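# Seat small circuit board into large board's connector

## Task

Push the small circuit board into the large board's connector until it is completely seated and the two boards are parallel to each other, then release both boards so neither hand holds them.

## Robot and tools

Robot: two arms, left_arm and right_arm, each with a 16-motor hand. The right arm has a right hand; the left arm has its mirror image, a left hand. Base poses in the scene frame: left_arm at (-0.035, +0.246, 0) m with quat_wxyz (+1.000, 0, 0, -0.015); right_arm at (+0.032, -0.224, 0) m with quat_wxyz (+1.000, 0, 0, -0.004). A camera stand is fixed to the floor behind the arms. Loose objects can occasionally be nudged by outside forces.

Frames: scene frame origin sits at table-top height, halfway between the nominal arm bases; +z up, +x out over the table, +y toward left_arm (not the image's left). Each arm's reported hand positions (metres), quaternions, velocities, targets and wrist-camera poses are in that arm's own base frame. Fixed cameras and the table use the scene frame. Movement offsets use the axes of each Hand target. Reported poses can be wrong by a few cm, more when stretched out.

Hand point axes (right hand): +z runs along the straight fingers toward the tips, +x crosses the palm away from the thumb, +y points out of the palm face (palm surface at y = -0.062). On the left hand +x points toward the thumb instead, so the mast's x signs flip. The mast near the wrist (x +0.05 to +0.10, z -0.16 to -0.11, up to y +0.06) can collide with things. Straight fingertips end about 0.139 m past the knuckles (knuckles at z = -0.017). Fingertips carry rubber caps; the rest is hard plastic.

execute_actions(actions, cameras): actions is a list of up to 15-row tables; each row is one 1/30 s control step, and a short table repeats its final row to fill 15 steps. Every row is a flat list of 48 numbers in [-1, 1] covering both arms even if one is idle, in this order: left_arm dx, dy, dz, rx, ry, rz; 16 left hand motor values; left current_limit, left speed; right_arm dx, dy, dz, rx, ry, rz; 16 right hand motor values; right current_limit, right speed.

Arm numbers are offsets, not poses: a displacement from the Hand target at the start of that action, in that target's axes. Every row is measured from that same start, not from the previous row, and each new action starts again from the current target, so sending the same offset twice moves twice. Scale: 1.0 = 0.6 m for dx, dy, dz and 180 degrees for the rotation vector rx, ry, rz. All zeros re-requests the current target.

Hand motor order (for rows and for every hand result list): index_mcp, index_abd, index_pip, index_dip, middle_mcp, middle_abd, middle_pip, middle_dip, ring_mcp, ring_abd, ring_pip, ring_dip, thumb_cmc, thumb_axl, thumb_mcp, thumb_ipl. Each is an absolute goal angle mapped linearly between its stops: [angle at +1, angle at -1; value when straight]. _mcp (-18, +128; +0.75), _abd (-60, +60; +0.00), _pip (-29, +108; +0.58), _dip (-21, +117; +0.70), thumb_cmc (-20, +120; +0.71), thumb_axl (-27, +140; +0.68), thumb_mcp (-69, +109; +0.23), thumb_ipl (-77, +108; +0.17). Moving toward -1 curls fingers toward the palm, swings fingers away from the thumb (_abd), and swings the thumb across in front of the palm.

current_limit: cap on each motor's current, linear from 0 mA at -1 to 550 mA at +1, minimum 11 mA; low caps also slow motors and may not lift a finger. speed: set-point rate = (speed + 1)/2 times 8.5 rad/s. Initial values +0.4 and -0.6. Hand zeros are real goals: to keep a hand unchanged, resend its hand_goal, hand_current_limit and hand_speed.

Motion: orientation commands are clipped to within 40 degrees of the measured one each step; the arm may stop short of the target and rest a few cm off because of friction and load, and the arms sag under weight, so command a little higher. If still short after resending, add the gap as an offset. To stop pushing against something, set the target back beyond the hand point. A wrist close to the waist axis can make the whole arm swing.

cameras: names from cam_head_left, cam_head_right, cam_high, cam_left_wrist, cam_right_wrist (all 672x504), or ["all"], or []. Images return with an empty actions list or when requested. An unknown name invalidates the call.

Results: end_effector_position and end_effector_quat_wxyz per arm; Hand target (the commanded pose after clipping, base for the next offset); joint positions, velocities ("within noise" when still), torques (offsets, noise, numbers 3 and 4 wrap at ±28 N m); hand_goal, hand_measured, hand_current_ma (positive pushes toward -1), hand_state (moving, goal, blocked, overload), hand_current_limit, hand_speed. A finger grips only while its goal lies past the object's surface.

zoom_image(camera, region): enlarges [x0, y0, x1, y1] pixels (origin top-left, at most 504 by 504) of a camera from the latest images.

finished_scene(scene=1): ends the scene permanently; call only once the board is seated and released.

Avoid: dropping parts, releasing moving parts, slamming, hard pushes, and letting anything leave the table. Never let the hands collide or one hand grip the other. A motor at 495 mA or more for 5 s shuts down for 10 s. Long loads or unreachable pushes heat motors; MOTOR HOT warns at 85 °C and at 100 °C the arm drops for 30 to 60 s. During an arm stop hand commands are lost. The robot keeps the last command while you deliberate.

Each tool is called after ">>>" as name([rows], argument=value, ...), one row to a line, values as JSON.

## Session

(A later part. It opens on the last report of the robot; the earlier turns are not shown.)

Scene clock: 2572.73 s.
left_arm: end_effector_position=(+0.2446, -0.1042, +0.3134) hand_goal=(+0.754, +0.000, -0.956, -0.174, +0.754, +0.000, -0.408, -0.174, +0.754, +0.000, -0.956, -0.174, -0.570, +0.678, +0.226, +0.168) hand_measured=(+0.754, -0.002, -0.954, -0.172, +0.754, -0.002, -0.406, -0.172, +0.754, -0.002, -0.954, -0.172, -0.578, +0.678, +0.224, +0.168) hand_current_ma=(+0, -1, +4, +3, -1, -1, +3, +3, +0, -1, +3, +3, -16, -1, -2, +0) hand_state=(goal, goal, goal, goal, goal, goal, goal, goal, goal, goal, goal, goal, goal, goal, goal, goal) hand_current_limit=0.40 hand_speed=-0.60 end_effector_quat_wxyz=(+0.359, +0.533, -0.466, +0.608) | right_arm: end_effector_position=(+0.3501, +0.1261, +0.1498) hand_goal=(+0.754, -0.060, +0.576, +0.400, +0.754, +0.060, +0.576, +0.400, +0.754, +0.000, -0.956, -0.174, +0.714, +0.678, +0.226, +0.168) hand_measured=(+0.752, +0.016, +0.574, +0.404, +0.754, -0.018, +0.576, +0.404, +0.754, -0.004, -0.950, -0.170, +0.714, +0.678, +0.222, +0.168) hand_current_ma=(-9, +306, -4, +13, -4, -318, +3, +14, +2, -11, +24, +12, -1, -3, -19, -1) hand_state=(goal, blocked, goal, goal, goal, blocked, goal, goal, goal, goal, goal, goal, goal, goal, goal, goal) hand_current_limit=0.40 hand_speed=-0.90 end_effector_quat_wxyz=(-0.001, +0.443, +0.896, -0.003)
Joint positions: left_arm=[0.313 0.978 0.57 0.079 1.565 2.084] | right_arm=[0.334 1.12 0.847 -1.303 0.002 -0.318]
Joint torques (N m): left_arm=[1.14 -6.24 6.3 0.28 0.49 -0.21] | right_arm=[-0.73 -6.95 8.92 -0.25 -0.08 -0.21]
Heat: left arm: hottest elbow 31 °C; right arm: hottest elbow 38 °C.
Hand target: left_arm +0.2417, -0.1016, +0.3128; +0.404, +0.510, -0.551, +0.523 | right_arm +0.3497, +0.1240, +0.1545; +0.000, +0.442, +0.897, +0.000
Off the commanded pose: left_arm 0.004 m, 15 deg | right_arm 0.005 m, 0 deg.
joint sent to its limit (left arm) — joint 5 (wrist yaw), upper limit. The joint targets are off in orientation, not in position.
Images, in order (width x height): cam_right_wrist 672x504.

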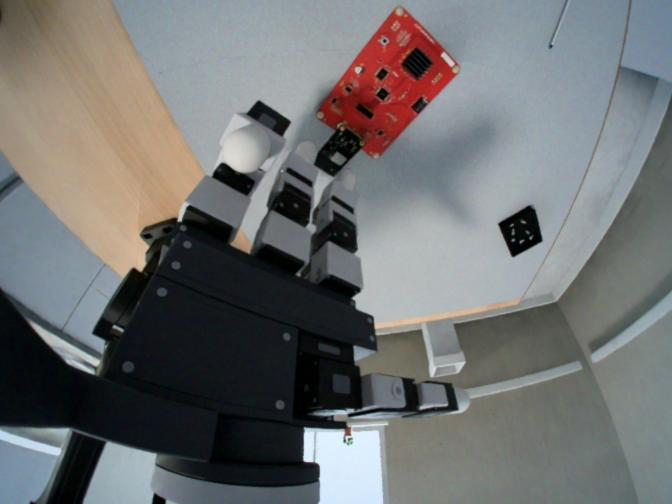

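>>> execute_actions([
  [[0,0,0,0,0,0,0.754,0,-0.956,-0.174,0.754,0,-0.408,-0.174,0.754,0,-0.956,-0.174,-0.571,0.678,0.226,0.168,0.4,-0.6,0.0015,0.04,0,0,0,-0.004,0.754,-0.06,0.576,0.4,0.754,0.06,0.576,0.4,0.754,0,-0.956,-0.174,0.714,0.678,0.226,0.168,0.4,-0.9]],
  [[0,0,0,0,0,0,0.754,0,-0.956,-0.174,0.754,0,-0.408,-0.174,0.754,0,-0.956,-0.174,-0.571,0.678,0.226,0.168,0.4,-0.6,0.0015,0.04,0,0,0,-0.004,0.754,-0.06,0.576,0.4,0.754,0.06,0.576,0.4,0.754,0,-0.956,-0.174,0.714,0.678,0.226,0.168,0.4,-0.9]],
  [[0,0,0,0,0,0,0.754,0,-0.956,-0.174,0.754,0,-0.408,-0.174,0.754,0,-0.956,-0.174,-0.571,0.678,0.226,0.168,0.4,-0.6,0.0015,0.0387,0,0,0,-0.003,0.754,-0.06,0.576,0.4,0.754,0.06,0.576,0.4,0.754,0,-0.956,-0.174,0.714,0.678,0.226,0.168,0.4,-0.9]],
], cameras=["cam_right_wrist"])

>>> zoom_image(camera="cam_right_wrist", region=[270, 80, 410, 220])

>>> zoom_image(camera="cam_right_wrist", region=[330, 50, 430, 150])

Scene clock: 2622.00 s.
left_arm: end_effector_position=(+0.2446, -0.1042, +0.3134) hand_goal=(+0.754, +0.000, -0.956, -0.174, +0.754, +0.000, -0.408, -0.174, +0.754, +0.000, -0.956, -0.174, -0.570, +0.678, +0.226, +0.168) hand_measured=(+0.754, -0.002, -0.954, -0.172, +0.754, -0.002, -0.406, -0.172, +0.754, -0.002, -0.954, -0.172, -0.578, +0.678, +0.224, +0.168) hand_current_ma=(+0, -1, +4, +3, -1, -1, +3, +3, +0, -1, +3, +3, -16, -1, -2, +0) hand_state=(goal, goal, goal, goal, goal, goal, goal, goal, goal, goal, goal, goal, goal, goal, goal, goal) hand_current_limit=0.40 hand_speed=-0.60 end_effector_quat_wxyz=(+0.359, +0.533, -0.466, +0.608) | right_arm: end_effector_position=(+0.3867, +0.1603, +0.1376) hand_goal=(+0.754, -0.060, +0.576, +0.400, +0.754, +0.060, +0.576, +0.400, +0.754, +0.000, -0.956, -0.174, +0.714, +0.678, +0.226, +0.168) hand_measured=(+0.752, +0.016, +0.574, +0.404, +0.754, -0.018, +0.576, +0.404, +0.754, -0.004, -0.950, -0.170, +0.714, +0.678, +0.222, +0.168) hand_current_ma=(-8, +306, -4, +13, -4, -318, +3, +14, +2, -11, +24, +12, -1, -3, -19, -1) hand_state=(goal, blocked, goal, goal, goal, blocked, goal, goal, goal, goal, goal, goal, goal, goal, goal, goal) hand_current_limit=0.40 hand_speed=-0.90 end_effector_quat_wxyz=(-0.014, +0.424, +0.905, -0.016)
Joint positions: left_arm=[0.313 0.978 0.57 0.079 1.565 2.084] | right_arm=[0.384 1.284 0.953 -1.28 0.001 -0.311]
Joint torques (N m): left_arm=[1.38 -5.71 6.46 0.2 0.47 -0.22] | right_arm=[0.79 -7.71 12.62 0.24 -0.08 0.08]
Heat: left arm: hottest elbow 31 °C; right arm: hottest elbow 37 °C.
Hand target: left_arm +0.2417, -0.1016, +0.3128; +0.404, +0.510, -0.551, +0.523 | right_arm +0.4039, +0.1703, +0.1545; +0.000, +0.426, +0.905, +0.000
Off the commanded pose: left_arm 0.004 m, 15 deg | right_arm 0.026 m, 2 deg.
joint sent to its limit (left arm) — joint 5 (wrist yaw), upper limit. The joint targets are off in orientation, not in position.
Images, in order (width x height): cam_right_wrist 672x504.

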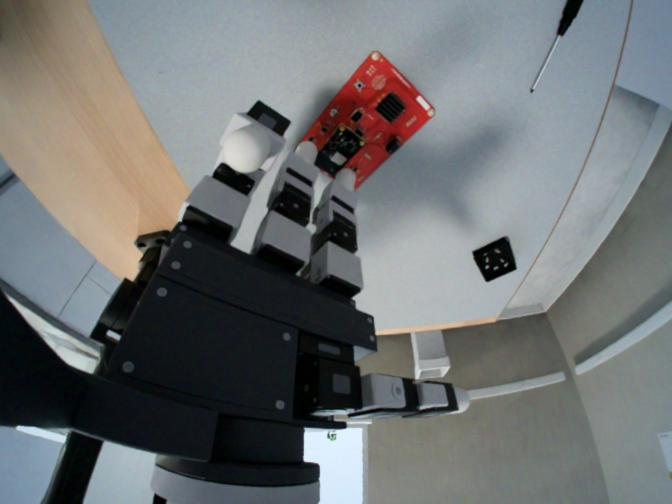

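Scaled by 3.600 from the camera's 672x504 image, which has a finer 960x720 frame.

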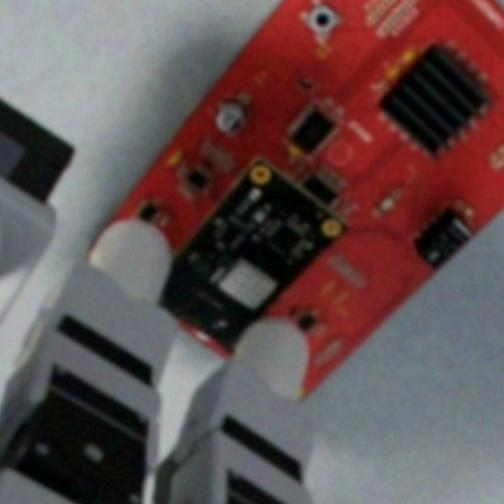

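Scaled by 5.040 from the camera's 672x504 image, which has a finer 960x720 frame.

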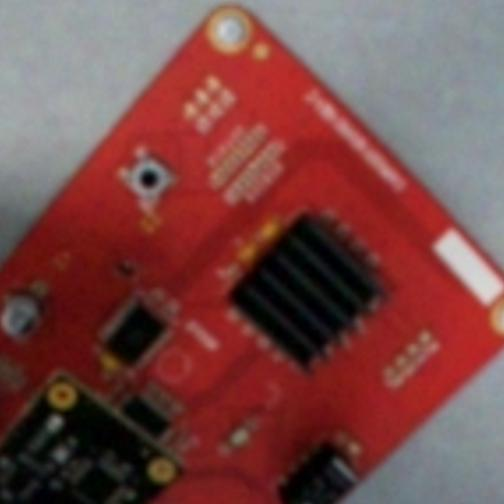

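>>> execute_actions([
  [[0,0,0,0,0,0,0.754,0,-0.956,-0.174,0.754,0,-0.408,-0.174,0.754,0,-0.956,-0.174,-0.571,0.678,0.226,0.168,0.4,-0.6,-0.005,0.016,-0.0184,-0.0069,-0.0022,0,0.754,-0.06,0.576,0.4,0.754,0.06,0.576,0.4,0.754,0,-0.956,-0.174,0.714,0.678,0.226,0.168,0.4,-0.9]],
  [[0,0,0,0,0,0,0.754,0,-0.956,-0.174,0.754,0,-0.408,-0.174,0.754,0,-0.956,-0.174,-0.571,0.678,0.226,0.168,0.4,-0.6,-0.005,0.016,-0.0184,-0.0069,-0.0022,0,0.754,-0.06,0.576,0.4,0.754,0.06,0.576,0.4,0.754,0,-0.956,-0.174,0.714,0.678,0.226,0.168,0.4,-0.9]],
  [[0,0,0,0,0,0,0.754,0,-0.956,-0.174,0.754,0,-0.408,-0.174,0.754,0,-0.956,-0.174,-0.571,0.678,0.226,0.168,0.4,-0.6,0,0,0,0,0,0,0.754,-0.06,0.576,0.4,0.754,0.06,0.576,0.4,0.754,0,-0.956,-0.174,0.714,0.678,0.226,0.168,0.4,-0.9]],
], cameras=[])

Scene clock: 2643.60 s.
left_arm: end_effector_position=(+0.2446, -0.1042, +0.3134) hand_goal=(+0.754, +0.000, -0.956, -0.174, +0.754, +0.000, -0.408, -0.174, +0.754, +0.000, -0.956, -0.174, -0.570, +0.678, +0.226, +0.168) hand_measured=(+0.754, -0.002, -0.954, -0.172, +0.754, -0.002, -0.406, -0.172, +0.754, -0.002, -0.954, -0.172, -0.578, +0.678, +0.224, +0.168) hand_current_ma=(+0, -1, +4, +3, -1, -1, +3, +3, +0, -1, +3, +3, -16, -1, -2, +0) hand_state=(goal, goal, goal, goal, goal, goal, goal, goal, goal, goal, goal, goal, goal, goal, goal, goal) hand_current_limit=0.40 hand_speed=-0.60 end_effector_quat_wxyz=(+0.359, +0.533, -0.466, +0.608) | right_arm: end_effector_position=(+0.4067, +0.1684, +0.1606) hand_goal=(+0.754, -0.060, +0.576, +0.400, +0.754, +0.060, +0.576, +0.400, +0.754, +0.000, -0.956, -0.174, +0.714, +0.678, +0.226, +0.168) hand_measured=(+0.752, +0.016, +0.574, +0.404, +0.754, -0.018, +0.576, +0.404, +0.754, -0.004, -0.950, -0.170, +0.714, +0.678, +0.222, +0.168) hand_current_ma=(-8, +306, -4, +13, -4, -318, +3, +14, +2, -11, +24, +12, -1, -3, -19, -1) hand_state=(goal, blocked, goal, goal, goal, blocked, goal, goal, goal, goal, goal, goal, goal, goal, goal, goal) hand_current_limit=0.40 hand_speed=-0.90 end_effector_quat_wxyz=(+0.004, +0.424, +0.906, +0.003)
Joint positions: left_arm=[0.313 0.978 0.57 0.079 1.565 2.084] | right_arm=[0.384 1.292 1.011 -1.28 0.001 -0.311]
Joint torques (N m): left_arm=[1.03 -5.89 6.35 0.18 0.5 -0.22] | right_arm=[0.79 -7.94 12.79 0.25 -0.06 0.04]
Heat: left arm: hottest elbow 31 °C; right arm: hottest elbow 39 °C.
Hand target: left_arm +0.2417, -0.1016, +0.3128; +0.404, +0.510, -0.551, +0.523 | right_arm +0.4223, +0.1778, +0.1767; +0.016, +0.426, +0.905, +0.017
Off the commanded pose: left_arm 0.004 m, 15 deg | right_arm 0.024 m, 2 deg.
joint sent to its limit (left arm) — joint 5 (wrist yaw), upper limit. The joint targets are off in orientation, not in position.
No camera images: "cameras" was empty.

>>> execute_actions([
  [[0,0,0,0,0,0,0.754,0,-0.956,-0.174,0.754,0,-0.408,-0.174,0.754,0,-0.956,-0.174,-0.571,0.678,0.226,0.168,0.4,-0.6,0.0023,-0.0117,0.0101,0.0046,0.0014,0,0.754,-0.06,0.576,0.4,0.754,0.06,0.576,0.4,0.754,0,-0.956,-0.174,0.714,0.678,0.226,0.168,0.4,-0.9]],
  [[0,0,0,0,0,0,0.754,0,-0.956,-0.174,0.754,0,-0.408,-0.174,0.754,0,-0.956,-0.174,-0.571,0.678,0.226,0.168,0.4,-0.6,0.0023,-0.0117,0.0101,0.0046,0.0014,0,0.754,-0.06,0.576,0.4,0.754,0.06,0.576,0.4,0.754,0,-0.956,-0.174,0.714,0.678,0.226,0.168,0.4,-0.9]],
  [[0,0,0,0,0,0,0.754,0,-0.956,-0.174,0.754,0,-0.408,-0.174,0.754,0,-0.956,-0.174,-0.571,0.678,0.226,0.168,0.4,-0.6,0.0023,-0.0117,0.0101,0.0046,0.0014,0,0.754,-0.06,0.576,0.4,0.754,0.06,0.576,0.4,0.754,0,-0.956,-0.174,0.714,0.678,0.226,0.168,0.4,-0.9]],
], cameras=["cam_right_wrist"])

>>> zoom_image(camera="cam_right_wrist", region=[270, 90, 380, 200])

>>> zoom_image(camera="cam_right_wrist", region=[330, 40, 430, 140])

Scene clock: 2659.50 s.
left_arm: end_effector_position=(+0.2446, -0.1042, +0.3134) hand_goal=(+0.754, +0.000, -0.956, -0.174, +0.754, +0.000, -0.408, -0.174, +0.754, +0.000, -0.956, -0.174, -0.570, +0.678, +0.226, +0.168) hand_measured=(+0.754, -0.002, -0.954, -0.172, +0.754, -0.002, -0.406, -0.172, +0.754, -0.002, -0.954, -0.172, -0.578, +0.678, +0.224, +0.168) hand_current_ma=(+0, -1, +4, +3, -1, -1, +3, +3, +0, -1, +3, +3, -16, -1, -2, +0) hand_state=(goal, goal, goal, goal, goal, goal, goal, goal, goal, goal, goal, goal, goal, goal, goal, goal) hand_current_limit=0.40 hand_speed=-0.60 end_effector_quat_wxyz=(+0.359, +0.533, -0.466, +0.608) | right_arm: end_effector_position=(+0.4041, +0.1674, +0.1570) hand_goal=(+0.754, -0.060, +0.576, +0.400, +0.754, +0.060, +0.576, +0.400, +0.754, +0.000, -0.956, -0.174, +0.714, +0.678, +0.226, +0.168) hand_measured=(+0.752, +0.016, +0.574, +0.404, +0.754, -0.018, +0.576, +0.404, +0.754, -0.004, -0.950, -0.170, +0.714, +0.678, +0.222, +0.168) hand_current_ma=(-9, +306, -4, +13, -4, -318, +3, +14, +2, -11, +24, +12, -1, -3, -19, -1) hand_state=(goal, blocked, goal, goal, goal, blocked, goal, goal, goal, goal, goal, goal, goal, goal, goal, goal) hand_current_limit=0.40 hand_speed=-0.90 end_effector_quat_wxyz=(+0.001, +0.424, +0.906, +0.000)
Joint positions: left_arm=[0.313 0.978 0.57 0.079 1.565 2.084] | right_arm=[0.384 1.292 1.003 -1.28 0.001 -0.311]
Joint torques (N m): left_arm=[0.97 -6.18 6.45 0.14 0.46 -0.21] | right_arm=[0.21 -9.05 8.81 -0.08 -0.03 -0.02]
Heat: left arm: hottest elbow 31 °C; right arm: hottest elbow 38 °C.
Hand target: left_arm +0.2417, -0.1016, +0.3128; +0.404, +0.510, -0.551, +0.523 | right_arm +0.4039, +0.1678, +0.1578; +0.000, +0.426, +0.905, +0.000
Off the commanded pose: left_arm 0.004 m, 15 deg | right_arm 0.001 m, 0 deg.
joint sent to its limit (left arm) — joint 5 (wrist yaw), upper limit. The joint targets are off in orientation, not in position.
Images, in order (width x height): cam_right_wrist 672x504.

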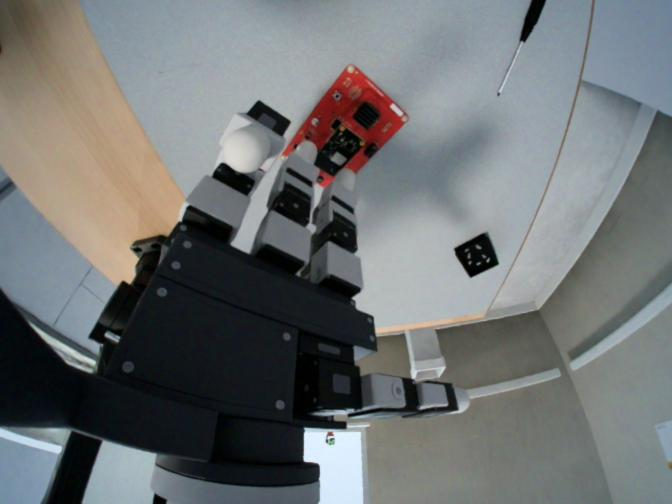

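Scaled by 4.582 from the camera's 672x504 image, which has a finer 960x720 frame.

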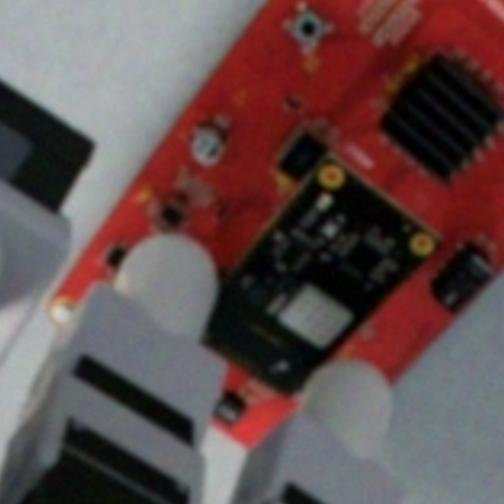

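Scaled by 5.040 from the camera's 672x504 image, which has a finer 960x720 frame.

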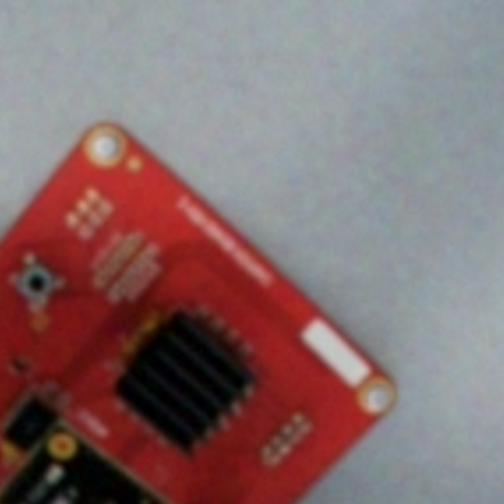

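>>> execute_actions([
  [[0,0,0,0,0,0,0.754,0,-0.956,-0.174,0.754,0,-0.408,-0.174,0.754,0,-0.956,-0.174,-0.571,0.678,0.226,0.168,0.4,-0.6,0.0035,-0.0013,0.0142,0,0,0,0.754,-0.06,0.576,0.4,0.754,0.06,0.576,0.4,0.754,0,-0.956,-0.174,0.714,0.678,0.226,0.168,0.4,-0.9]],
  [[0,0,0,0,0,0,0.754,0,-0.956,-0.174,0.754,0,-0.408,-0.174,0.754,0,-0.956,-0.174,-0.571,0.678,0.226,0.168,0.4,-0.6,0,0,0.0142,0,0,0,0.754,-0.06,0.576,0.4,0.754,0.06,0.576,0.4,0.754,0,-0.956,-0.174,0.714,0.678,0.226,0.168,0.4,-0.9]],
], cameras=["cam_right_wrist"])

>>> zoom_image(camera="cam_right_wrist", region=[270, 90, 380, 200])

>>> zoom_image(camera="cam_right_wrist", region=[330, 40, 430, 140])

Scene clock: 2697.87 s.
left_arm: end_effector_position=(+0.2446, -0.1042, +0.3134) hand_goal=(+0.754, +0.000, -0.956, -0.174, +0.754, +0.000, -0.408, -0.174, +0.754, +0.000, -0.956, -0.174, -0.570, +0.678, +0.226, +0.168) hand_measured=(+0.754, -0.002, -0.954, -0.172, +0.754, -0.002, -0.406, -0.172, +0.754, -0.002, -0.954, -0.172, -0.578, +0.678, +0.224, +0.168) hand_current_ma=(+0, -1, +4, +3, -1, -1, +3, +3, +0, -1, +3, +3, -16, -1, -2, +0) hand_state=(goal, goal, goal, goal, goal, goal, goal, goal, goal, goal, goal, goal, goal, goal, goal, goal) hand_current_limit=0.40 hand_speed=-0.60 end_effector_quat_wxyz=(+0.359, +0.533, -0.466, +0.608) | right_arm: end_effector_position=(+0.3997, +0.1656, +0.1434) hand_goal=(+0.754, -0.060, +0.576, +0.400, +0.754, +0.060, +0.576, +0.400, +0.754, +0.000, -0.956, -0.174, +0.714, +0.678, +0.226, +0.168) hand_measured=(+0.752, +0.016, +0.574, +0.404, +0.754, -0.018, +0.576, +0.404, +0.754, -0.004, -0.950, -0.170, +0.714, +0.678, +0.222, +0.168) hand_current_ma=(-8, +306, -4, +13, -4, -318, +3, +14, +2, -11, +24, +12, -1, -3, -19, -1) hand_state=(goal, blocked, goal, goal, goal, blocked, goal, goal, goal, goal, goal, goal, goal, goal, goal, goal) hand_current_limit=0.40 hand_speed=-0.90 end_effector_quat_wxyz=(+0.000, +0.424, +0.906, -0.001)
Joint positions: left_arm=[0.313 0.978 0.57 0.079 1.565 2.084] | right_arm=[0.384 1.292 0.966 -1.245 0.001 -0.311]
Joint torques (N m): left_arm=[1.26 -5.77 6.49 0.08 0.49 -0.22] | right_arm=[0.67 -7.94 8.7 0.49 -0.04 0.03]
Heat: left arm: hottest elbow 31 °C; right arm: hottest elbow 37 °C.
Hand target: left_arm +0.2417, -0.1016, +0.3128; +0.404, +0.510, -0.551, +0.523 | right_arm +0.4019, +0.1689, +0.1408; +0.000, +0.426, +0.905, +0.000
Off the commanded pose: left_arm 0.004 m, 15 deg | right_arm 0.005 m, 0 deg.
joint sent to its limit (left arm) — joint 5 (wrist yaw), upper limit. The joint targets are off in orientation, not in position.
Images, in order (width x height): cam_right_wrist 672x504.

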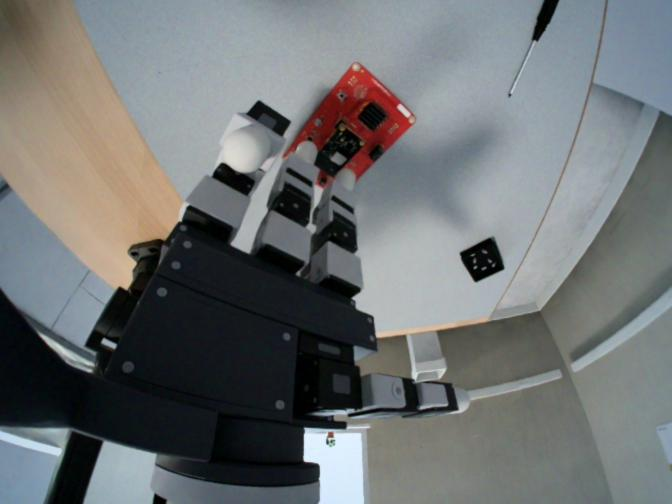

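Scaled by 4.582 from the camera's 672x504 image, which has a finer 960x720 frame.

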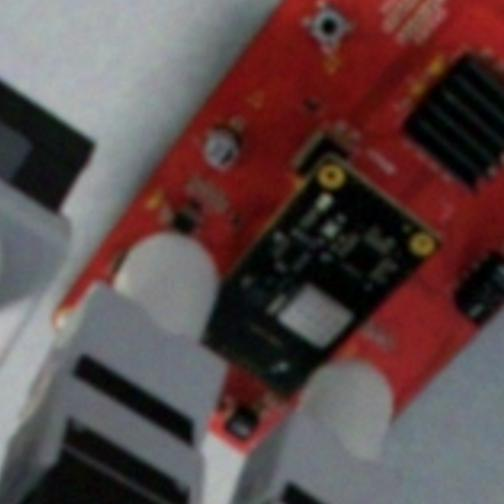

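Scaled by 5.040 from the camera's 672x504 image, which has a finer 960x720 frame.

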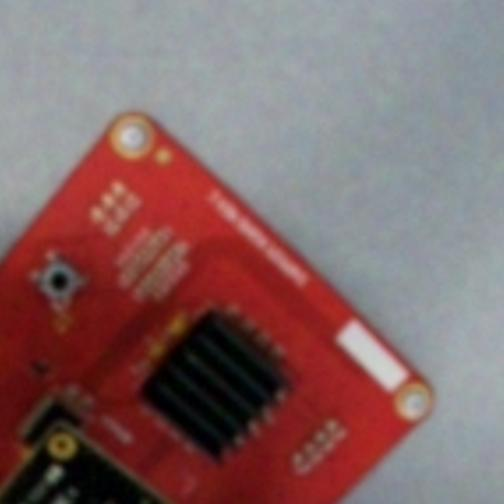

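>>> execute_actions([
  [[0,0,0,0,0,0,0.754,0,-0.956,-0.174,0.754,0,-0.408,-0.174,0.754,0,-0.956,-0.174,-0.571,0.678,0.226,0.168,0.4,-0.6,-0.001,0.012,0.005,0,0,0,0.754,-0.06,0.576,0.4,0.754,0.06,0.576,0.4,0.754,0,-0.956,-0.174,0.714,0.678,0.226,0.168,0.4,-0.9]],
], cameras=[])

Scene clock: 2725.30 s.
left_arm: end_effector_position=(+0.2446, -0.1042, +0.3134) hand_goal=(+0.754, +0.000, -0.956, -0.174, +0.754, +0.000, -0.408, -0.174, +0.754, +0.000, -0.956, -0.174, -0.570, +0.678, +0.226, +0.168) hand_measured=(+0.754, -0.002, -0.954, -0.172, +0.754, -0.002, -0.406, -0.172, +0.754, -0.002, -0.954, -0.172, -0.578, +0.678, +0.224, +0.168) hand_current_ma=(+0, -1, +4, +3, -1, -1, +3, +3, +0, -1, +3, +3, -16, -1, -2, +0) hand_state=(goal, goal, goal, goal, goal, goal, goal, goal, goal, goal, goal, goal, goal, goal, goal, goal) hand_current_limit=0.40 hand_speed=-0.60 end_effector_quat_wxyz=(+0.359, +0.533, -0.466, +0.608) | right_arm: end_effector_position=(+0.4023, +0.1674, +0.1351) hand_goal=(+0.754, -0.060, +0.576, +0.400, +0.754, +0.060, +0.576, +0.400, +0.754, +0.000, -0.956, -0.174, +0.714, +0.678, +0.226, +0.168) hand_measured=(+0.752, -0.018, +0.574, +0.402, +0.752, +0.020, +0.576, +0.402, +0.754, -0.004, -0.950, -0.170, +0.714, +0.678, +0.222, +0.168) hand_current_ma=(-9, +161, -4, +7, -6, -158, +1, +6, +2, -11, +24, +12, -1, -3, -19, -1) hand_state=(goal, blocked, goal, goal, goal, blocked, goal, goal, goal, goal, goal, goal, goal, goal, goal, goal) hand_current_limit=0.40 hand_speed=-0.90 end_effector_quat_wxyz=(-0.003, +0.425, +0.905, -0.005)
Joint positions: left_arm=[0.313 0.978 0.57 0.079 1.565 2.084] | right_arm=[0.387 1.315 0.966 -1.234 0.001 -0.307]
Joint torques (N m): left_arm=[1.38 -5.71 6.31 0.14 0.47 -0.24] | right_arm=[0.91 -8.29 9.65 0.42 -0.04 0.02]
Heat: left arm: hottest elbow 31 °C; right arm: hottest elbow 36 °C.
Hand target: left_arm +0.2417, -0.1016, +0.3128; +0.404, +0.510, -0.551, +0.523 | right_arm +0.4080, +0.1729, +0.1379; +0.001, +0.426, +0.905, +0.000
Off the commanded pose: left_arm 0.004 m, 15 deg | right_arm 0.008 m, 1 deg.
joint sent to its limit (left arm) — joint 5 (wrist yaw), upper limit. The joint targets are off in orientation, not in position.
No camera images: "cameras" was empty.

>>> execute_actions(actions=[], cameras=["cam_right_wrist","cam_left_wrist"])

>>> zoom_image(camera="cam_right_wrist", region=[270, 90, 380, 200])

>>> zoom_image(camera="cam_left_wrist", region=[440, 0, 600, 100])

Scene clock: 2734.47 s.
left_arm: end_effector_position=(+0.2446, -0.1042, +0.3134) hand_goal=(+0.754, +0.000, -0.956, -0.174, +0.754, +0.000, -0.408, -0.174, +0.754, +0.000, -0.956, -0.174, -0.570, +0.678, +0.226, +0.168) hand_measured=(+0.754, -0.002, -0.954, -0.172, +0.754, -0.002, -0.406, -0.172, +0.754, -0.002, -0.954, -0.172, -0.578, +0.678, +0.224, +0.168) hand_current_ma=(+0, -1, +4, +3, -1, -1, +3, +3, +0, -1, +3, +3, -16, -1, -2, +0) hand_state=(goal, goal, goal, goal, goal, goal, goal, goal, goal, goal, goal, goal, goal, goal, goal, goal) hand_current_limit=0.40 hand_speed=-0.60 end_effector_quat_wxyz=(+0.359, +0.533, -0.466, +0.608) | right_arm: end_effector_position=(+0.4023, +0.1674, +0.1351) hand_goal=(+0.754, -0.060, +0.576, +0.400, +0.754, +0.060, +0.576, +0.400, +0.754, +0.000, -0.956, -0.174, +0.714, +0.678, +0.226, +0.168) hand_measured=(+0.752, -0.018, +0.574, +0.402, +0.752, +0.020, +0.576, +0.402, +0.754, -0.004, -0.950, -0.170, +0.714, +0.678, +0.222, +0.168) hand_current_ma=(-9, +161, -4, +7, -6, -158, +1, +6, +2, -11, +24, +12, -1, -3, -19, -1) hand_state=(goal, blocked, goal, goal, goal, blocked, goal, goal, goal, goal, goal, goal, goal, goal, goal, goal) hand_current_limit=0.40 hand_speed=-0.90 end_effector_quat_wxyz=(-0.003, +0.425, +0.905, -0.005)
Joint positions: left_arm=[0.313 0.978 0.57 0.079 1.565 2.084] | right_arm=[0.387 1.315 0.966 -1.234 0.001 -0.307]
Joint velocities: within noise
Joint torques (N m): left_arm=[1.67 -6.42 6.61 0.08 0.47 -0.21] | right_arm=[0.79 -8.35 9.66 0.42 -0.04 0.03]
Heat: left arm: hottest elbow 31 °C; right arm: hottest elbow 36 °C.
Hand target: left_arm +0.2417, -0.1016, +0.3128; +0.404, +0.510, -0.551, +0.523 | right_arm +0.4080, +0.1729, +0.1379; +0.001, +0.426, +0.905, +0.000
Off the commanded pose: left_arm 0.004 m, 15 deg | right_arm 0.008 m, 1 deg.
Images, in order (width x height): cam_left_wrist 672x504, cam_right_wrist 672x504.

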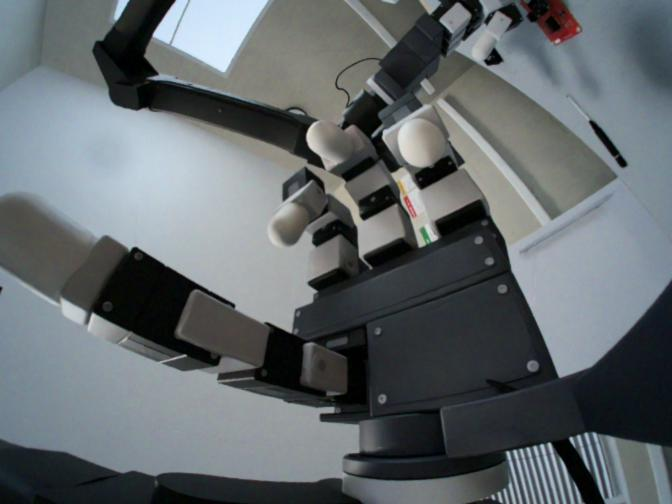

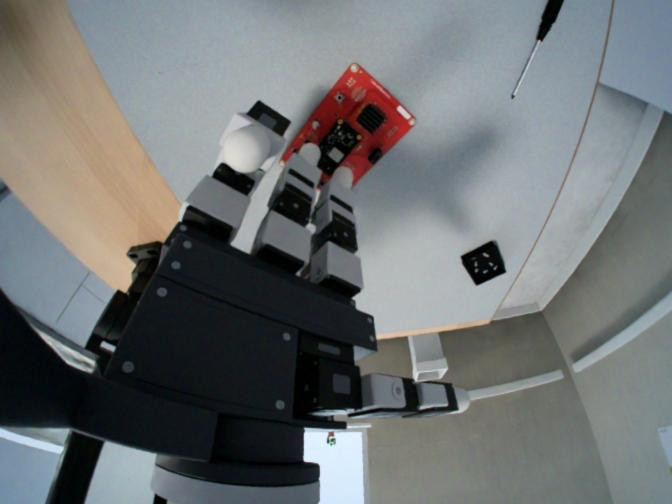

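Scaled by 4.582 from the camera's 672x504 image, which has a finer 960x720 frame.

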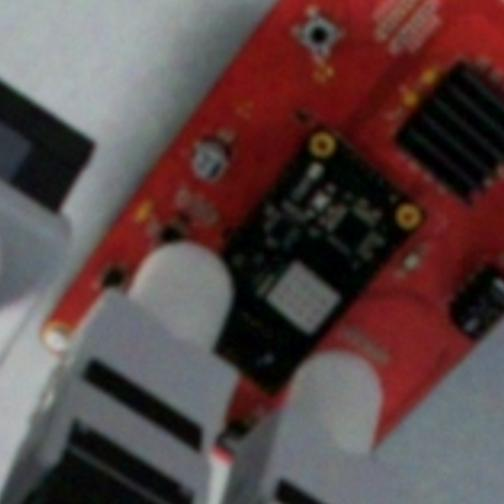

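Scaled by 3.150 from the camera's 672x504 image, which has a finer 960x720 frame.

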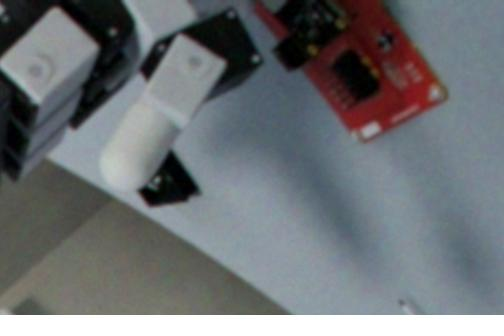

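>>> zoom_image(camera="cam_right_wrist", region=[300, 115, 370, 195])

>>> zoom_image(camera="cam_left_wrist", region=[500, 0, 600, 60])

Scaled by 6.300 from the camera's 672x504 image, which has a finer 960x720 frame.

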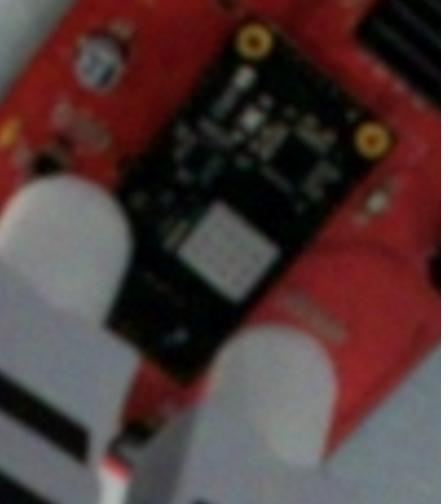

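Scaled by 5.040 from the camera's 672x504 image, which has a finer 960x720 frame.

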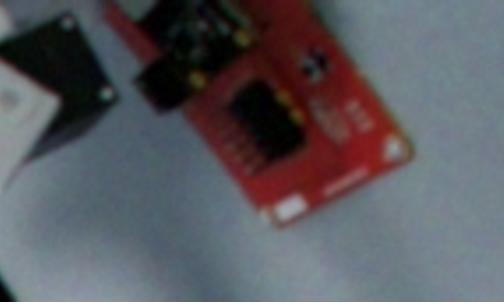

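>>> execute_actions([
  [[0,0,0,0,0,0,0.754,0,-0.956,-0.174,0.754,0,-0.408,-0.174,0.754,0,-0.956,-0.174,-0.571,0.678,0.226,0.168,0.4,-0.6,0,0,0,0,0,0,0.754,0.06,0.576,0.4,0.754,-0.06,0.576,0.4,0.754,0,-0.956,-0.174,0.714,0.678,0.226,0.168,0.4,-0.96]],
], cameras=["cam_right_wrist","cam_left_wrist"])

>>> zoom_image(camera="cam_right_wrist", region=[280, 95, 380, 195])

>>> zoom_image(camera="cam_left_wrist", region=[500, 0, 600, 60])

Scene clock: 2766.23 s.
left_arm: end_effector_position=(+0.2446, -0.1042, +0.3134) hand_goal=(+0.754, +0.000, -0.956, -0.174, +0.754, +0.000, -0.408, -0.174, +0.754, +0.000, -0.956, -0.174, -0.570, +0.678, +0.226, +0.168) hand_measured=(+0.754, -0.002, -0.954, -0.172, +0.754, -0.002, -0.406, -0.172, +0.754, -0.002, -0.954, -0.172, -0.578, +0.678, +0.224, +0.168) hand_current_ma=(+0, -1, +4, +3, -1, -1, +3, +3, +0, -1, +3, +3, -16, -1, -2, +0) hand_state=(goal, goal, goal, goal, goal, goal, goal, goal, goal, goal, goal, goal, goal, goal, goal, goal) hand_current_limit=0.40 hand_speed=-0.60 end_effector_quat_wxyz=(+0.359, +0.533, -0.466, +0.608) | right_arm: end_effector_position=(+0.4023, +0.1674, +0.1351) hand_goal=(+0.754, +0.060, +0.576, +0.400, +0.754, -0.060, +0.576, +0.400, +0.754, +0.000, -0.956, -0.174, +0.714, +0.678, +0.226, +0.168) hand_measured=(+0.752, +0.056, +0.574, +0.402, +0.752, -0.056, +0.576, +0.402, +0.754, -0.004, -0.950, -0.170, +0.714, +0.678, +0.222, +0.168) hand_current_ma=(-9, -14, -4, +7, -6, +15, +1, +5, +2, -11, +24, +12, -1, -3, -19, -1) hand_state=(goal, goal, goal, goal, goal, goal, goal, goal, goal, goal, goal, goal, goal, goal, goal, goal) hand_current_limit=0.40 hand_speed=-0.96 end_effector_quat_wxyz=(-0.003, +0.425, +0.905, -0.005)
Joint positions: left_arm=[0.313 0.978 0.57 0.079 1.565 2.084] | right_arm=[0.387 1.315 0.966 -1.234 0.001 -0.307]
Joint torques (N m): left_arm=[1.73 -6.07 6.37 0.2 0.51 -0.23] | right_arm=[0.85 -8.29 9.68 0.4 -0.04 0.04]
Heat: left arm: hottest elbow 31 °C; right arm: hottest elbow 36 °C.
Hand target: left_arm +0.2417, -0.1016, +0.3128; +0.404, +0.510, -0.551, +0.523 | right_arm +0.4080, +0.1729, +0.1379; +0.001, +0.426, +0.905, +0.000
Off the commanded pose: left_arm 0.004 m, 15 deg | right_arm 0.008 m, 1 deg.
joint sent to its limit (left arm) — joint 5 (wrist yaw), upper limit. The joint targets are off in orientation, not in position.
Images, in order (width x height): cam_left_wrist 672x504, cam_right_wrist 672x504.

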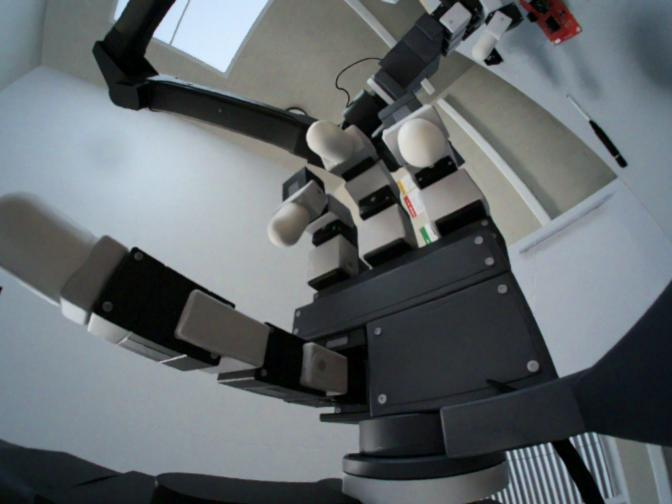

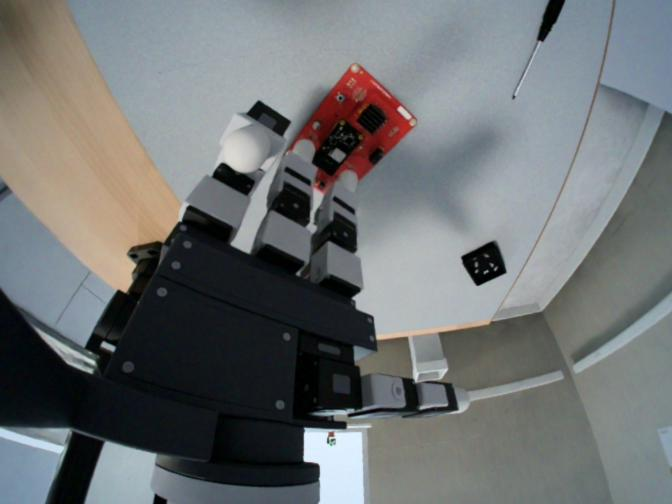

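Scaled by 5.040 from the camera's 672x504 image, which has a finer 960x720 frame.

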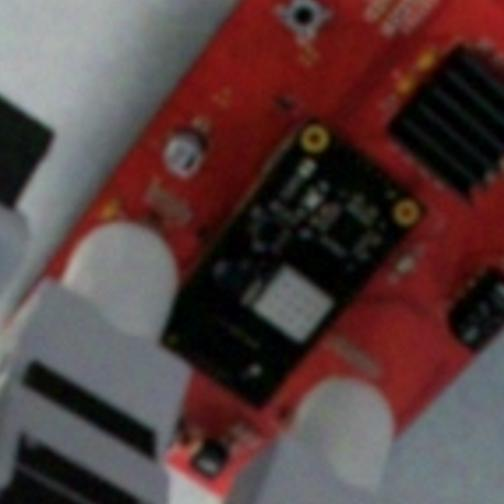

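Scaled by 5.040 from the camera's 672x504 image, which has a finer 960x720 frame.

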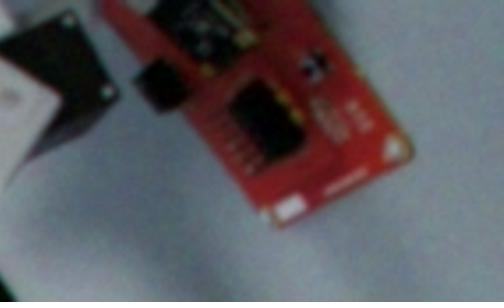

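>>> execute_actions([
  [[-0.0605,-0.0135,0.03,0,0,0,0.754,0,-0.956,-0.174,0.754,0,-0.408,-0.174,0.754,0,-0.956,-0.174,-0.571,0.678,0.226,0.168,0.4,-0.6,0,0,0,0,0,0,0.754,0.06,0.576,0.4,0.754,-0.06,0.576,0.4,0.754,0,-0.956,-0.174,0.714,0.678,0.226,0.168,0.4,-0.96]],
  [[-0.0605,-0.0135,0.03,0,0,0,0.754,0,-0.956,-0.174,0.754,0,-0.408,-0.174,0.754,0,-0.956,-0.174,-0.571,0.678,0.226,0.168,0.4,-0.6,0,0,0,0,0,0,0.754,0.06,0.576,0.4,0.754,-0.06,0.576,0.4,0.754,0,-0.956,-0.174,0.714,0.678,0.226,0.168,0.4,-0.96]],
  [[-0.0605,-0.0135,0.078,0.025,-0.047,-0.0065,0.754,0,-0.956,-0.174,0.754,0,-0.408,-0.174,0.754,0,-0.956,-0.174,-0.571,0.678,0.226,0.168,0.4,-0.6,0,0,0,0,0,0,0.754,0.06,0.576,0.4,0.754,-0.06,0.576,0.4,0.754,0,-0.956,-0.174,0.714,0.678,0.226,0.168,0.4,-0.96]],
  [[0,0,0,0.026,-0.047,-0.0065,0.754,0,-0.956,-0.174,0.754,0,-0.408,-0.174,0.754,0,-0.956,-0.174,-0.571,0.678,0.226,0.168,0.4,-0.6,0,0,0,0,0,0,0.754,0.06,0.576,0.4,0.754,-0.06,0.576,0.4,0.754,0,-0.956,-0.174,0.714,0.678,0.226,0.168,0.4,-0.96]],
  [[0,0,0,0.026,-0.047,-0.0065,0.754,0,-0.956,-0.174,0.754,0,-0.408,-0.174,0.754,0,-0.956,-0.174,-0.571,0.678,0.226,0.168,0.4,-0.6,0,0,0,0,0,0,0.754,0.06,0.576,0.4,0.754,-0.06,0.576,0.4,0.754,0,-0.956,-0.174,0.714,0.678,0.226,0.168,0.4,-0.96]],
], cameras=["cam_left_wrist","cam_head_left"])

Scene clock: 2831.97 s.
left_arm: end_effector_position=(+0.2918, -0.1684, +0.2013) hand_goal=(+0.754, +0.000, -0.956, -0.174, +0.754, +0.000, -0.408, -0.174, +0.754, +0.000, -0.956, -0.174, -0.570, +0.678, +0.226, +0.168) hand_measured=(+0.754, -0.002, -0.954, -0.172, +0.752, -0.002, -0.406, -0.172, +0.754, -0.002, -0.954, -0.172, -0.578, +0.678, +0.226, +0.168) hand_current_ma=(-1, -1, +3, +3, -1, -1, +2, +3, -1, -1, +3, +3, -16, -1, -1, +0) hand_state=(goal, goal, goal, goal, goal, goal, goal, goal, goal, goal, goal, goal, goal, goal, goal, goal) hand_current_limit=0.40 hand_speed=-0.60 end_effector_quat_wxyz=(+0.287, +0.658, -0.417, +0.557) | right_arm: end_effector_position=(+0.4023, +0.1674, +0.1351) hand_goal=(+0.754, +0.060, +0.576, +0.400, +0.754, -0.060, +0.576, +0.400, +0.754, +0.000, -0.956, -0.174, +0.714, +0.678, +0.226, +0.168) hand_measured=(+0.752, +0.056, +0.574, +0.402, +0.752, -0.056, +0.576, +0.402, +0.754, -0.004, -0.950, -0.170, +0.714, +0.678, +0.222, +0.168) hand_current_ma=(-9, -14, -4, +7, -6, +15, +1, +5, +2, -11, +24, +12, -1, -3, -19, -1) hand_state=(goal, goal, goal, goal, goal, goal, goal, goal, goal, goal, goal, goal, goal, goal, goal, goal) hand_current_limit=0.40 hand_speed=-0.96 end_effector_quat_wxyz=(-0.003, +0.425, +0.905, -0.005)
Joint positions: left_arm=[0.089 1.127 0.433 0.22 1.083 2.085] | right_arm=[0.387 1.315 0.966 -1.234 0.001 -0.307]
Joint torques (N m): left_arm=[1.38 -7.24 5.65 0.81 0.36 -0.16] | right_arm=[0.85 -8.29 9.65 0.4 -0.05 0.04]
Heat: left arm: hottest elbow 31 °C; right arm: hottest elbow 36 °C.
Hand target: left_arm +0.2896, -0.1667, +0.1998; +0.225, +0.673, -0.544, +0.448 | right_arm +0.4080, +0.1729, +0.1379; +0.001, +0.426, +0.905, +0.000
Off the commanded pose: left_arm 0.003 m, 21 deg | right_arm 0.008 m, 1 deg.
joint sent to its limit (left arm) — joint 6 (wrist roll), upper limit. The joint targets are off in orientation, not in position.
Images, in order (width x height): cam_head_left 672x504, cam_left_wrist 672x504.

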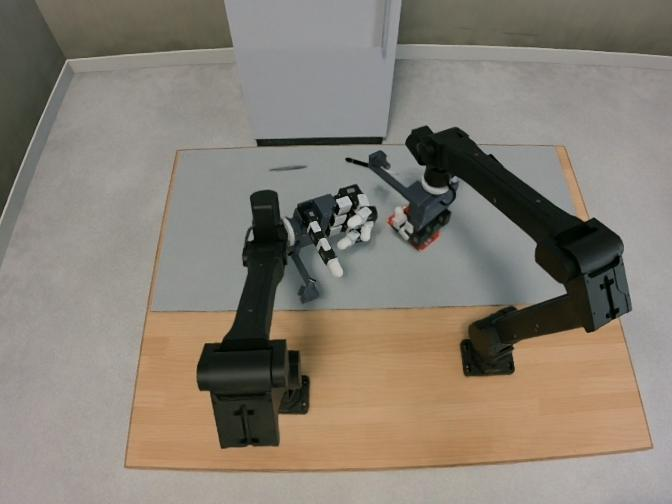

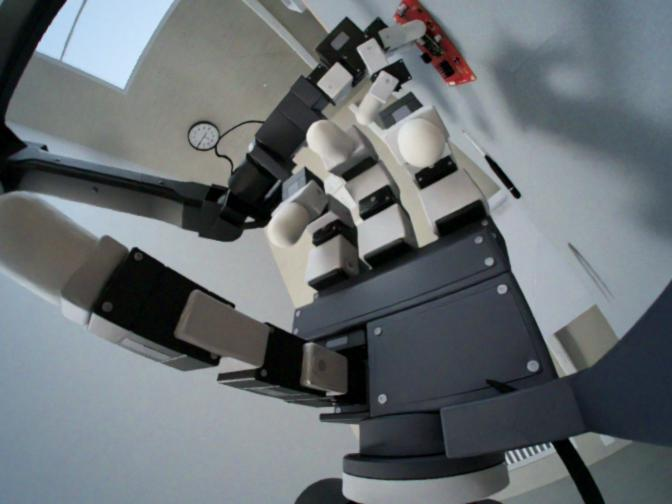

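>>> zoom_image(camera="cam_left_wrist", region=[370, 0, 490, 100])

Scaled by 4.200 from the camera's 672x504 image, which has a finer 960x720 frame.

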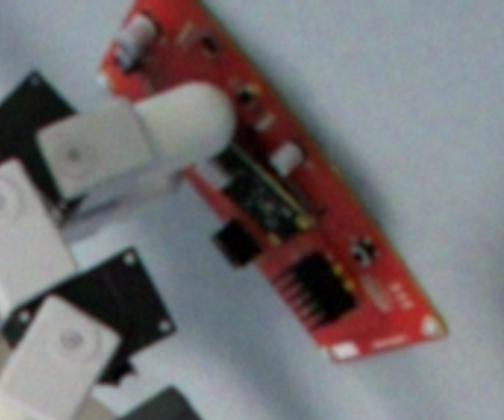

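>>> zoom_image(camera="cam_left_wrist", region=[410, 20, 470, 80])

Scaled by 8.400 from the camera's 672x504 image, which has a finer 960x720 frame.

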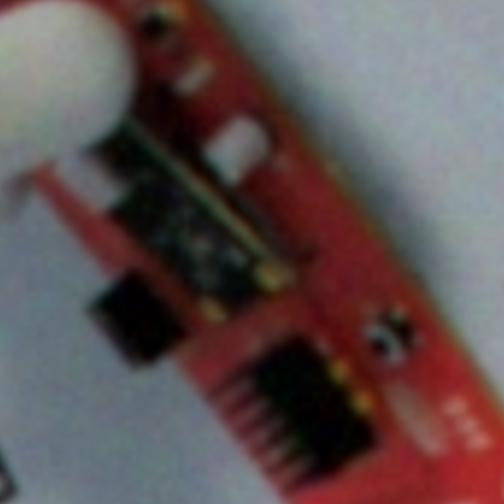

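>>> execute_actions([
  [[0,0,0,0,0,0,0.754,0,-0.956,-0.174,0.754,0,-0.408,-0.174,0.754,0,-0.956,-0.174,-0.571,0.678,0.226,0.168,0.4,-0.6,0,0,0.0067,0,0,0,0.754,0.06,0.576,0.4,0.754,-0.06,0.576,0.4,0.754,0,-0.956,-0.174,0.714,0.678,0.226,0.168,0.4,-0.96]],
], cameras=["cam_left_wrist","cam_right_wrist"])

>>> zoom_image(camera="cam_right_wrist", region=[280, 95, 380, 195])

>>> zoom_image(camera="cam_left_wrist", region=[390, 10, 460, 80])

Scene clock: 2895.77 s.
left_arm: end_effector_position=(+0.2921, -0.1683, +0.2016) hand_goal=(+0.754, +0.000, -0.956, -0.174, +0.754, +0.000, -0.408, -0.174, +0.754, +0.000, -0.956, -0.174, -0.570, +0.678, +0.226, +0.168) hand_measured=(+0.754, -0.002, -0.954, -0.172, +0.752, -0.002, -0.406, -0.172, +0.754, -0.002, -0.954, -0.172, -0.578, +0.678, +0.226, +0.168) hand_current_ma=(-1, -1, +3, +3, -1, -1, +2, +3, -1, -1, +3, +3, -16, -1, -1, +0) hand_state=(goal, goal, goal, goal, goal, goal, goal, goal, goal, goal, goal, goal, goal, goal, goal, goal) hand_current_limit=0.40 hand_speed=-0.60 end_effector_quat_wxyz=(+0.284, +0.663, -0.414, +0.556) | right_arm: end_effector_position=(+0.4048, +0.1684, +0.1355) hand_goal=(+0.754, +0.060, +0.576, +0.400, +0.754, -0.060, +0.576, +0.400, +0.754, +0.000, -0.956, -0.174, +0.714, +0.678, +0.226, +0.168) hand_measured=(+0.752, +0.056, +0.574, +0.402, +0.752, -0.056, +0.576, +0.402, +0.754, -0.004, -0.950, -0.170, +0.714, +0.678, +0.222, +0.168) hand_current_ma=(-9, -14, -4, +7, -6, +15, +1, +5, +2, -11, +24, +12, -1, -3, -19, -1) hand_state=(goal, goal, goal, goal, goal, goal, goal, goal, goal, goal, goal, goal, goal, goal, goal, goal) hand_current_limit=0.40 hand_speed=-0.96 end_effector_quat_wxyz=(+0.000, +0.425, +0.905, -0.001)
Joint positions: left_arm=[0.089 1.118 0.433 0.204 1.072 2.085] | right_arm=[0.387 1.316 0.966 -1.223 0.001 -0.307]
Joint torques (N m): left_arm=[1.03 -7.12 5.68 0.47 0.36 -0.17] | right_arm=[0.85 -8.12 8.99 0.47 -0.04 0.03]
Heat: left arm: hottest elbow 29 °C; right arm: hottest elbow 35 °C.
Hand target: left_arm +0.2896, -0.1667, +0.1998; +0.225, +0.673, -0.544, +0.448 | right_arm +0.4080, +0.1729, +0.1338; +0.001, +0.426, +0.905, +0.000
Off the commanded pose: left_arm 0.004 m, 21 deg | right_arm 0.006 m, 0 deg.
joint sent to its limit (left arm) — joint 6 (wrist roll), upper limit. The joint targets are off in orientation, not in position.
Images, in order (width x height): cam_left_wrist 672x504, cam_right_wrist 672x504.

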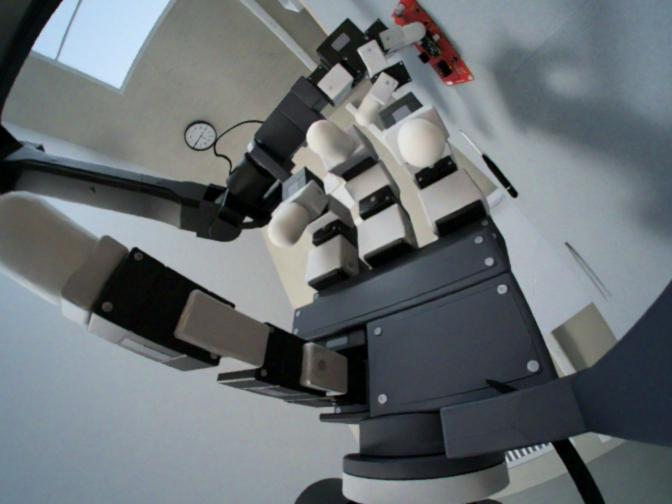

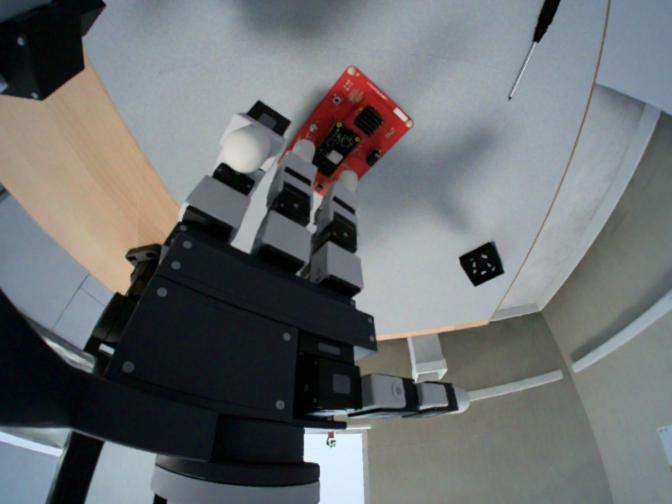

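Scaled by 5.040 from the camera's 672x504 image, which has a finer 960x720 frame.

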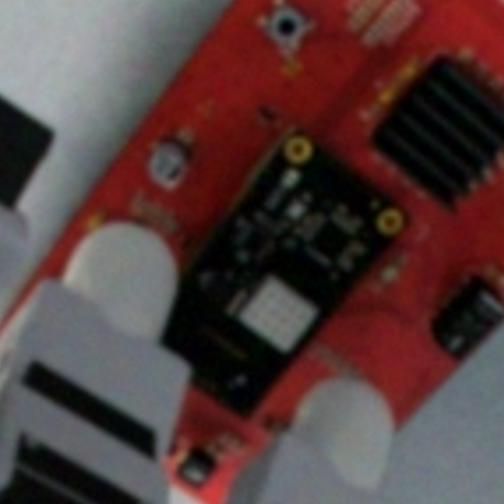

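Scaled by 7.200 from the camera's 672x504 image, which has a finer 960x720 frame.

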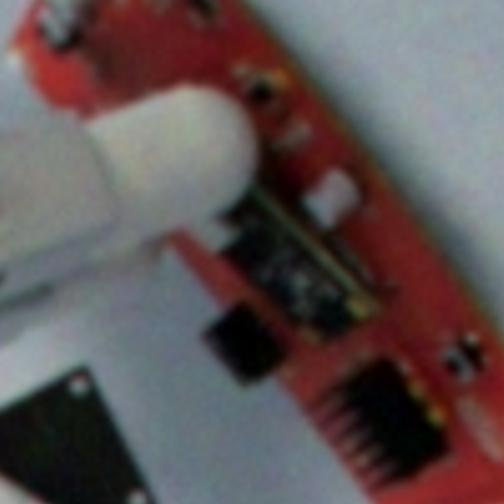

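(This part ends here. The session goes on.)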